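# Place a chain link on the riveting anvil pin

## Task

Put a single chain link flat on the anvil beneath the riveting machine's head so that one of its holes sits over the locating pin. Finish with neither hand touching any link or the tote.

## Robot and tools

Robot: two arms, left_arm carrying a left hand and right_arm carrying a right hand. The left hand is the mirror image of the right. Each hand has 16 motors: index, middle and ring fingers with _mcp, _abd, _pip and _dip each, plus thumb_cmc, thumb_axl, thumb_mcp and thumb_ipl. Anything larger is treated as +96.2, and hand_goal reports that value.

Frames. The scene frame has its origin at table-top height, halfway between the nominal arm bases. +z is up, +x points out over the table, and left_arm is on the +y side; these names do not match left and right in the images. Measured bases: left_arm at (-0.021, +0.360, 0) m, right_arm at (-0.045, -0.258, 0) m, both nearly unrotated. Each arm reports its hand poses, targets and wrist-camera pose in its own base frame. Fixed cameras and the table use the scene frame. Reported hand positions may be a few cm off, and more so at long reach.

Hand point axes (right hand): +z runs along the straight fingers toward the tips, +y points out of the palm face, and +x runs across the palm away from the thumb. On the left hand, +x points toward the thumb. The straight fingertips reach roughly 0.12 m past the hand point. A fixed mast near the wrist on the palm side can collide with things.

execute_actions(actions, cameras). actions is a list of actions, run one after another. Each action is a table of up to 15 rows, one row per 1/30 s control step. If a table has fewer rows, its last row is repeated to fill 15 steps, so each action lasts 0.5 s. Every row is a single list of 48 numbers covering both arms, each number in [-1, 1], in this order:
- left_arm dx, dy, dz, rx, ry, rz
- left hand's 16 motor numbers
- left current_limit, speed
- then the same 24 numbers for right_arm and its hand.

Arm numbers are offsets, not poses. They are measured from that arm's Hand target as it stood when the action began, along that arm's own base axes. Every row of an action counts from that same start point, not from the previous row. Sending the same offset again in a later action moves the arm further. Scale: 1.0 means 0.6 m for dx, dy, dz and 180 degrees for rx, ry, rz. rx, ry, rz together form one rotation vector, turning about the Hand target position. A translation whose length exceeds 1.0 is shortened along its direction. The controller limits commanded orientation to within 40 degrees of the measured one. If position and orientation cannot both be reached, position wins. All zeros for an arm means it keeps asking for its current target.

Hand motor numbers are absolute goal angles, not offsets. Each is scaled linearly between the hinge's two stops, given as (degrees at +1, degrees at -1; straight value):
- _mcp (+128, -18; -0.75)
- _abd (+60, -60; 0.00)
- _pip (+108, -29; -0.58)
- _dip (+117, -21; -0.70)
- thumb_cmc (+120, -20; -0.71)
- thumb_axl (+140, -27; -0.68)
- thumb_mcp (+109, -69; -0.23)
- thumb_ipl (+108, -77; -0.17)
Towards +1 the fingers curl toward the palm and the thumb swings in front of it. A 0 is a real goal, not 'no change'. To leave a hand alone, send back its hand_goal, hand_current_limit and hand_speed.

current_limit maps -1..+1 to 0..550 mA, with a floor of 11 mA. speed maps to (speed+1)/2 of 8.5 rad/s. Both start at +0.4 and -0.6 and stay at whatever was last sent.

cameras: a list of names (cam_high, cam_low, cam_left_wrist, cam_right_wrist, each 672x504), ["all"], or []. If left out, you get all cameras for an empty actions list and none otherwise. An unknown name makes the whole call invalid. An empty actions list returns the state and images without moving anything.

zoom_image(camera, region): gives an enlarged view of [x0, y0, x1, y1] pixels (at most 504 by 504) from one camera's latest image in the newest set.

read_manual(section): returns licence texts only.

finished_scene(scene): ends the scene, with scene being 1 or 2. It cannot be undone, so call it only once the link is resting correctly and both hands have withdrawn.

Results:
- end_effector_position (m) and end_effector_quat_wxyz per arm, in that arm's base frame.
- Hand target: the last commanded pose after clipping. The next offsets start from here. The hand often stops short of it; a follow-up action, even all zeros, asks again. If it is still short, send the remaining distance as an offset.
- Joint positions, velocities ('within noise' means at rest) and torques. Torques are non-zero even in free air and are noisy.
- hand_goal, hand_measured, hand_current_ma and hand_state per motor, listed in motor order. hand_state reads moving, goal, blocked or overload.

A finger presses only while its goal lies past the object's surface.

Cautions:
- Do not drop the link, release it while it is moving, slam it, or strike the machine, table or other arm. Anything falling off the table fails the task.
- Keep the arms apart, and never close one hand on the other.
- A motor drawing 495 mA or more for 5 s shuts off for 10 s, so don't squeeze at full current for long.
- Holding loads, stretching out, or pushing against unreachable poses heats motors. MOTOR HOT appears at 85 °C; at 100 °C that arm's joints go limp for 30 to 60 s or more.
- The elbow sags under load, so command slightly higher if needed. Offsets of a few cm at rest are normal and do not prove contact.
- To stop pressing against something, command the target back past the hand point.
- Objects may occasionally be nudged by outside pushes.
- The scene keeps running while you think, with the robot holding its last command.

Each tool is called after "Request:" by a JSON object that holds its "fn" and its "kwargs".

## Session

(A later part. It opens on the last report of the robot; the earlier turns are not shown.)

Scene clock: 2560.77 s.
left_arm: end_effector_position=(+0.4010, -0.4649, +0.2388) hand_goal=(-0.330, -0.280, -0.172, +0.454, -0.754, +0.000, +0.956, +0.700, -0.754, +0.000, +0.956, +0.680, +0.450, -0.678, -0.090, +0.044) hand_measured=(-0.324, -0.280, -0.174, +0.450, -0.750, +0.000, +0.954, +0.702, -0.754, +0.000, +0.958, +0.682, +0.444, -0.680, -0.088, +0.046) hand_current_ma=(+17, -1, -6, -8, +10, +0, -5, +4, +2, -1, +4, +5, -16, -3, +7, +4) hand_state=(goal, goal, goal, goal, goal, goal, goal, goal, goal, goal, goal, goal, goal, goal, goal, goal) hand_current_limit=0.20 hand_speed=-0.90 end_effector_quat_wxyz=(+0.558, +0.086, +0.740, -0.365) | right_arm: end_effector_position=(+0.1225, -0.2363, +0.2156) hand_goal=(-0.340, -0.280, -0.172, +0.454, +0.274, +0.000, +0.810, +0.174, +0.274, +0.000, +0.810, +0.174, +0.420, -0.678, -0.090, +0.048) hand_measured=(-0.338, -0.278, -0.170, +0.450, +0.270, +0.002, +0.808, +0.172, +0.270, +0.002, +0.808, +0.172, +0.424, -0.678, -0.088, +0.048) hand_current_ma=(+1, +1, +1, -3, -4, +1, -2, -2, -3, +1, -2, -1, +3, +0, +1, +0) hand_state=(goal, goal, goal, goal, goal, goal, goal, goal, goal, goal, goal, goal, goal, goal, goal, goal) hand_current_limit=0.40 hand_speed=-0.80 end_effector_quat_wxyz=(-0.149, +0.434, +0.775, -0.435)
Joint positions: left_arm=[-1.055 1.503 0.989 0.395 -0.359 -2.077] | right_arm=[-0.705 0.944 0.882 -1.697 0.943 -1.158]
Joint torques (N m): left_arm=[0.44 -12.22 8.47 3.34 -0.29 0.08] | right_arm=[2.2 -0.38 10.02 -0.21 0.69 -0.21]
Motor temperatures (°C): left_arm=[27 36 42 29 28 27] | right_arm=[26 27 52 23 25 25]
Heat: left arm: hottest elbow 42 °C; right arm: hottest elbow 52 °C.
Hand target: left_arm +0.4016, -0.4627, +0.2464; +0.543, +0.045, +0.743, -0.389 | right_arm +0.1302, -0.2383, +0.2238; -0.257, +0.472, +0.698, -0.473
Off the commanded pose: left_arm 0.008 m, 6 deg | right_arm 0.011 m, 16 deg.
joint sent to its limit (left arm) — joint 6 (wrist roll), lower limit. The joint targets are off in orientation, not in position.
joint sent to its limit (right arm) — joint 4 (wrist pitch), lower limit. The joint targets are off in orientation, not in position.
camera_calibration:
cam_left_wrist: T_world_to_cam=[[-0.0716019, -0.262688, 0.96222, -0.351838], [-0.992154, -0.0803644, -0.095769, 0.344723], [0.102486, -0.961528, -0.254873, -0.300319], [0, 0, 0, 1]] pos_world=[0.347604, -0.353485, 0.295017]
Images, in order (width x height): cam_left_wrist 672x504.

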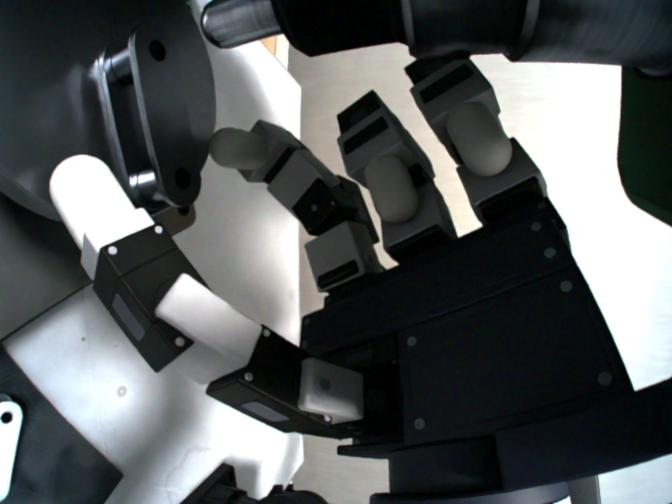

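Request:
{"fn": "execute_actions", "kwargs": {"actions": [[[-0.07,-0.035,0.02,0,0,0,-0.33,-0.28,-0.172,0.454,-0.753,0,0.956,0.70,-0.753,0,0.956,0.68,0.45,-0.678,-0.09,0.045,0.2,-0.9,0,0,0,0,0,0,-0.34,-0.28,-0.172,0.454,0.274,0,0.81,0.174,0.274,0,0.81,0.174,0.42,-0.678,-0.09,0.049,0.4,-0.8]],[[-0.06,-0.02,0.07,0,0,0,-0.33,-0.28,-0.172,0.454,-0.753,0,0.956,0.70,-0.753,0,0.956,0.68,0.45,-0.678,-0.09,0.045,0.2,-0.9,0,0,0,0,0,0,-0.34,-0.28,-0.172,0.454,0.274,0,0.81,0.174,0.274,0,0.81,0.174,0.42,-0.678,-0.09,0.049,0.4,-0.8]]], "cameras": ["cam_left_wrist"]}}

Request:
{"fn": "zoom_image", "kwargs": {"camera": "cam_left_wrist", "region": [0, 0, 230, 200]}}

Scene clock: 2567.57 s.
left_arm: end_effector_position=(+0.3193, -0.4855, +0.2796) hand_goal=(-0.330, -0.280, -0.172, +0.454, -0.754, +0.000, +0.956, +0.700, -0.754, +0.000, +0.956, +0.680, +0.450, -0.678, -0.090, +0.044) hand_measured=(-0.326, -0.282, -0.174, +0.450, -0.750, +0.000, +0.954, +0.702, -0.750, +0.000, +0.958, +0.682, +0.444, -0.680, -0.090, +0.046) hand_current_ma=(+8, -2, -4, -8, +9, +0, -5, +4, +8, -1, +3, +5, -19, -3, +2, +3) hand_state=(goal, goal, goal, goal, goal, goal, goal, goal, goal, goal, goal, goal, goal, goal, goal, goal) hand_current_limit=0.20 hand_speed=-0.90 end_effector_quat_wxyz=(+0.569, +0.087, +0.730, -0.369) | right_arm: end_effector_position=(+0.1225, -0.2363, +0.2156) hand_goal=(-0.340, -0.280, -0.172, +0.454, +0.274, +0.000, +0.810, +0.174, +0.274, +0.000, +0.810, +0.174, +0.420, -0.678, -0.090, +0.048) hand_measured=(-0.338, -0.278, -0.170, +0.450, +0.270, +0.002, +0.808, +0.172, +0.270, +0.002, +0.808, +0.172, +0.424, -0.678, -0.088, +0.048) hand_current_ma=(+1, +1, +1, -3, -4, +1, -2, -2, -3, +1, -2, -1, +3, +0, +1, +0) hand_state=(goal, goal, goal, goal, goal, goal, goal, goal, goal, goal, goal, goal, goal, goal, goal, goal) hand_current_limit=0.40 hand_speed=-0.80 end_effector_quat_wxyz=(-0.149, +0.434, +0.775, -0.435)
Joint positions: left_arm=[-1.239 1.418 0.995 0.329 -0.543 -2.077] | right_arm=[-0.705 0.944 0.882 -1.697 0.943 -1.158]
Joint torques (N m): left_arm=[0.44 -9.82 13.87 1.33 -0.29 0.1] | right_arm=[2.2 -0.44 10.02 -0.23 0.68 -0.21]
Heat: left arm: hottest elbow 42 °C; right arm: hottest elbow 52 °C.
Hand target: left_arm +0.3236, -0.4956, +0.3005; +0.543, +0.044, +0.743, -0.389 | right_arm +0.1302, -0.2383, +0.2238; -0.257, +0.472, +0.698, -0.473
Off the commanded pose: left_arm 0.024 m, 6 deg | right_arm 0.011 m, 16 deg.
joint sent to its limit (left arm) — joint 6 (wrist roll), lower limit. The joint targets are off in orientation, not in position.
joint sent to its limit (right arm) — joint 4 (wrist pitch), lower limit. The joint targets are off in orientation, not in position.
camera_calibration:
cam_left_wrist: T_world_to_cam=[[-0.0987269, -0.248404, 0.963612, -0.387097], [-0.989087, -0.0819223, -0.122455, 0.271537], [0.10936, -0.965186, -0.237606, -0.310156], [0, 0, 0, 1]] pos_world=[0.264275, -0.37327, 0.332568]
Images, in order (width x height): cam_left_wrist 672x504.

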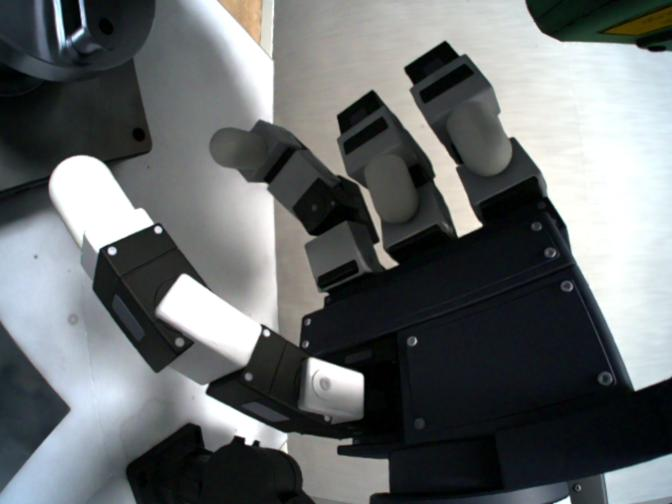

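Scaled by 2.191 from the camera's 672x504 image, which has a finer 960x720 frame.

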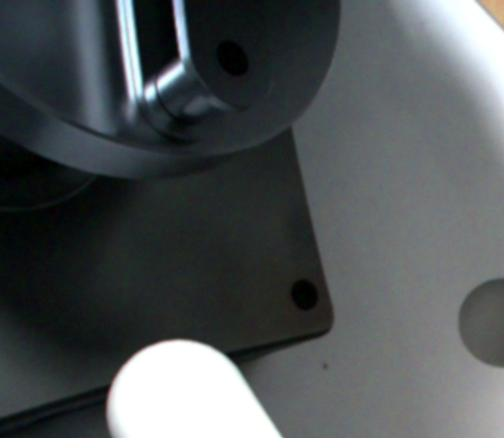

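Request:
{"fn": "finished_scene", "kwargs": {"scene": 1}}

The scene is finished: the task was done.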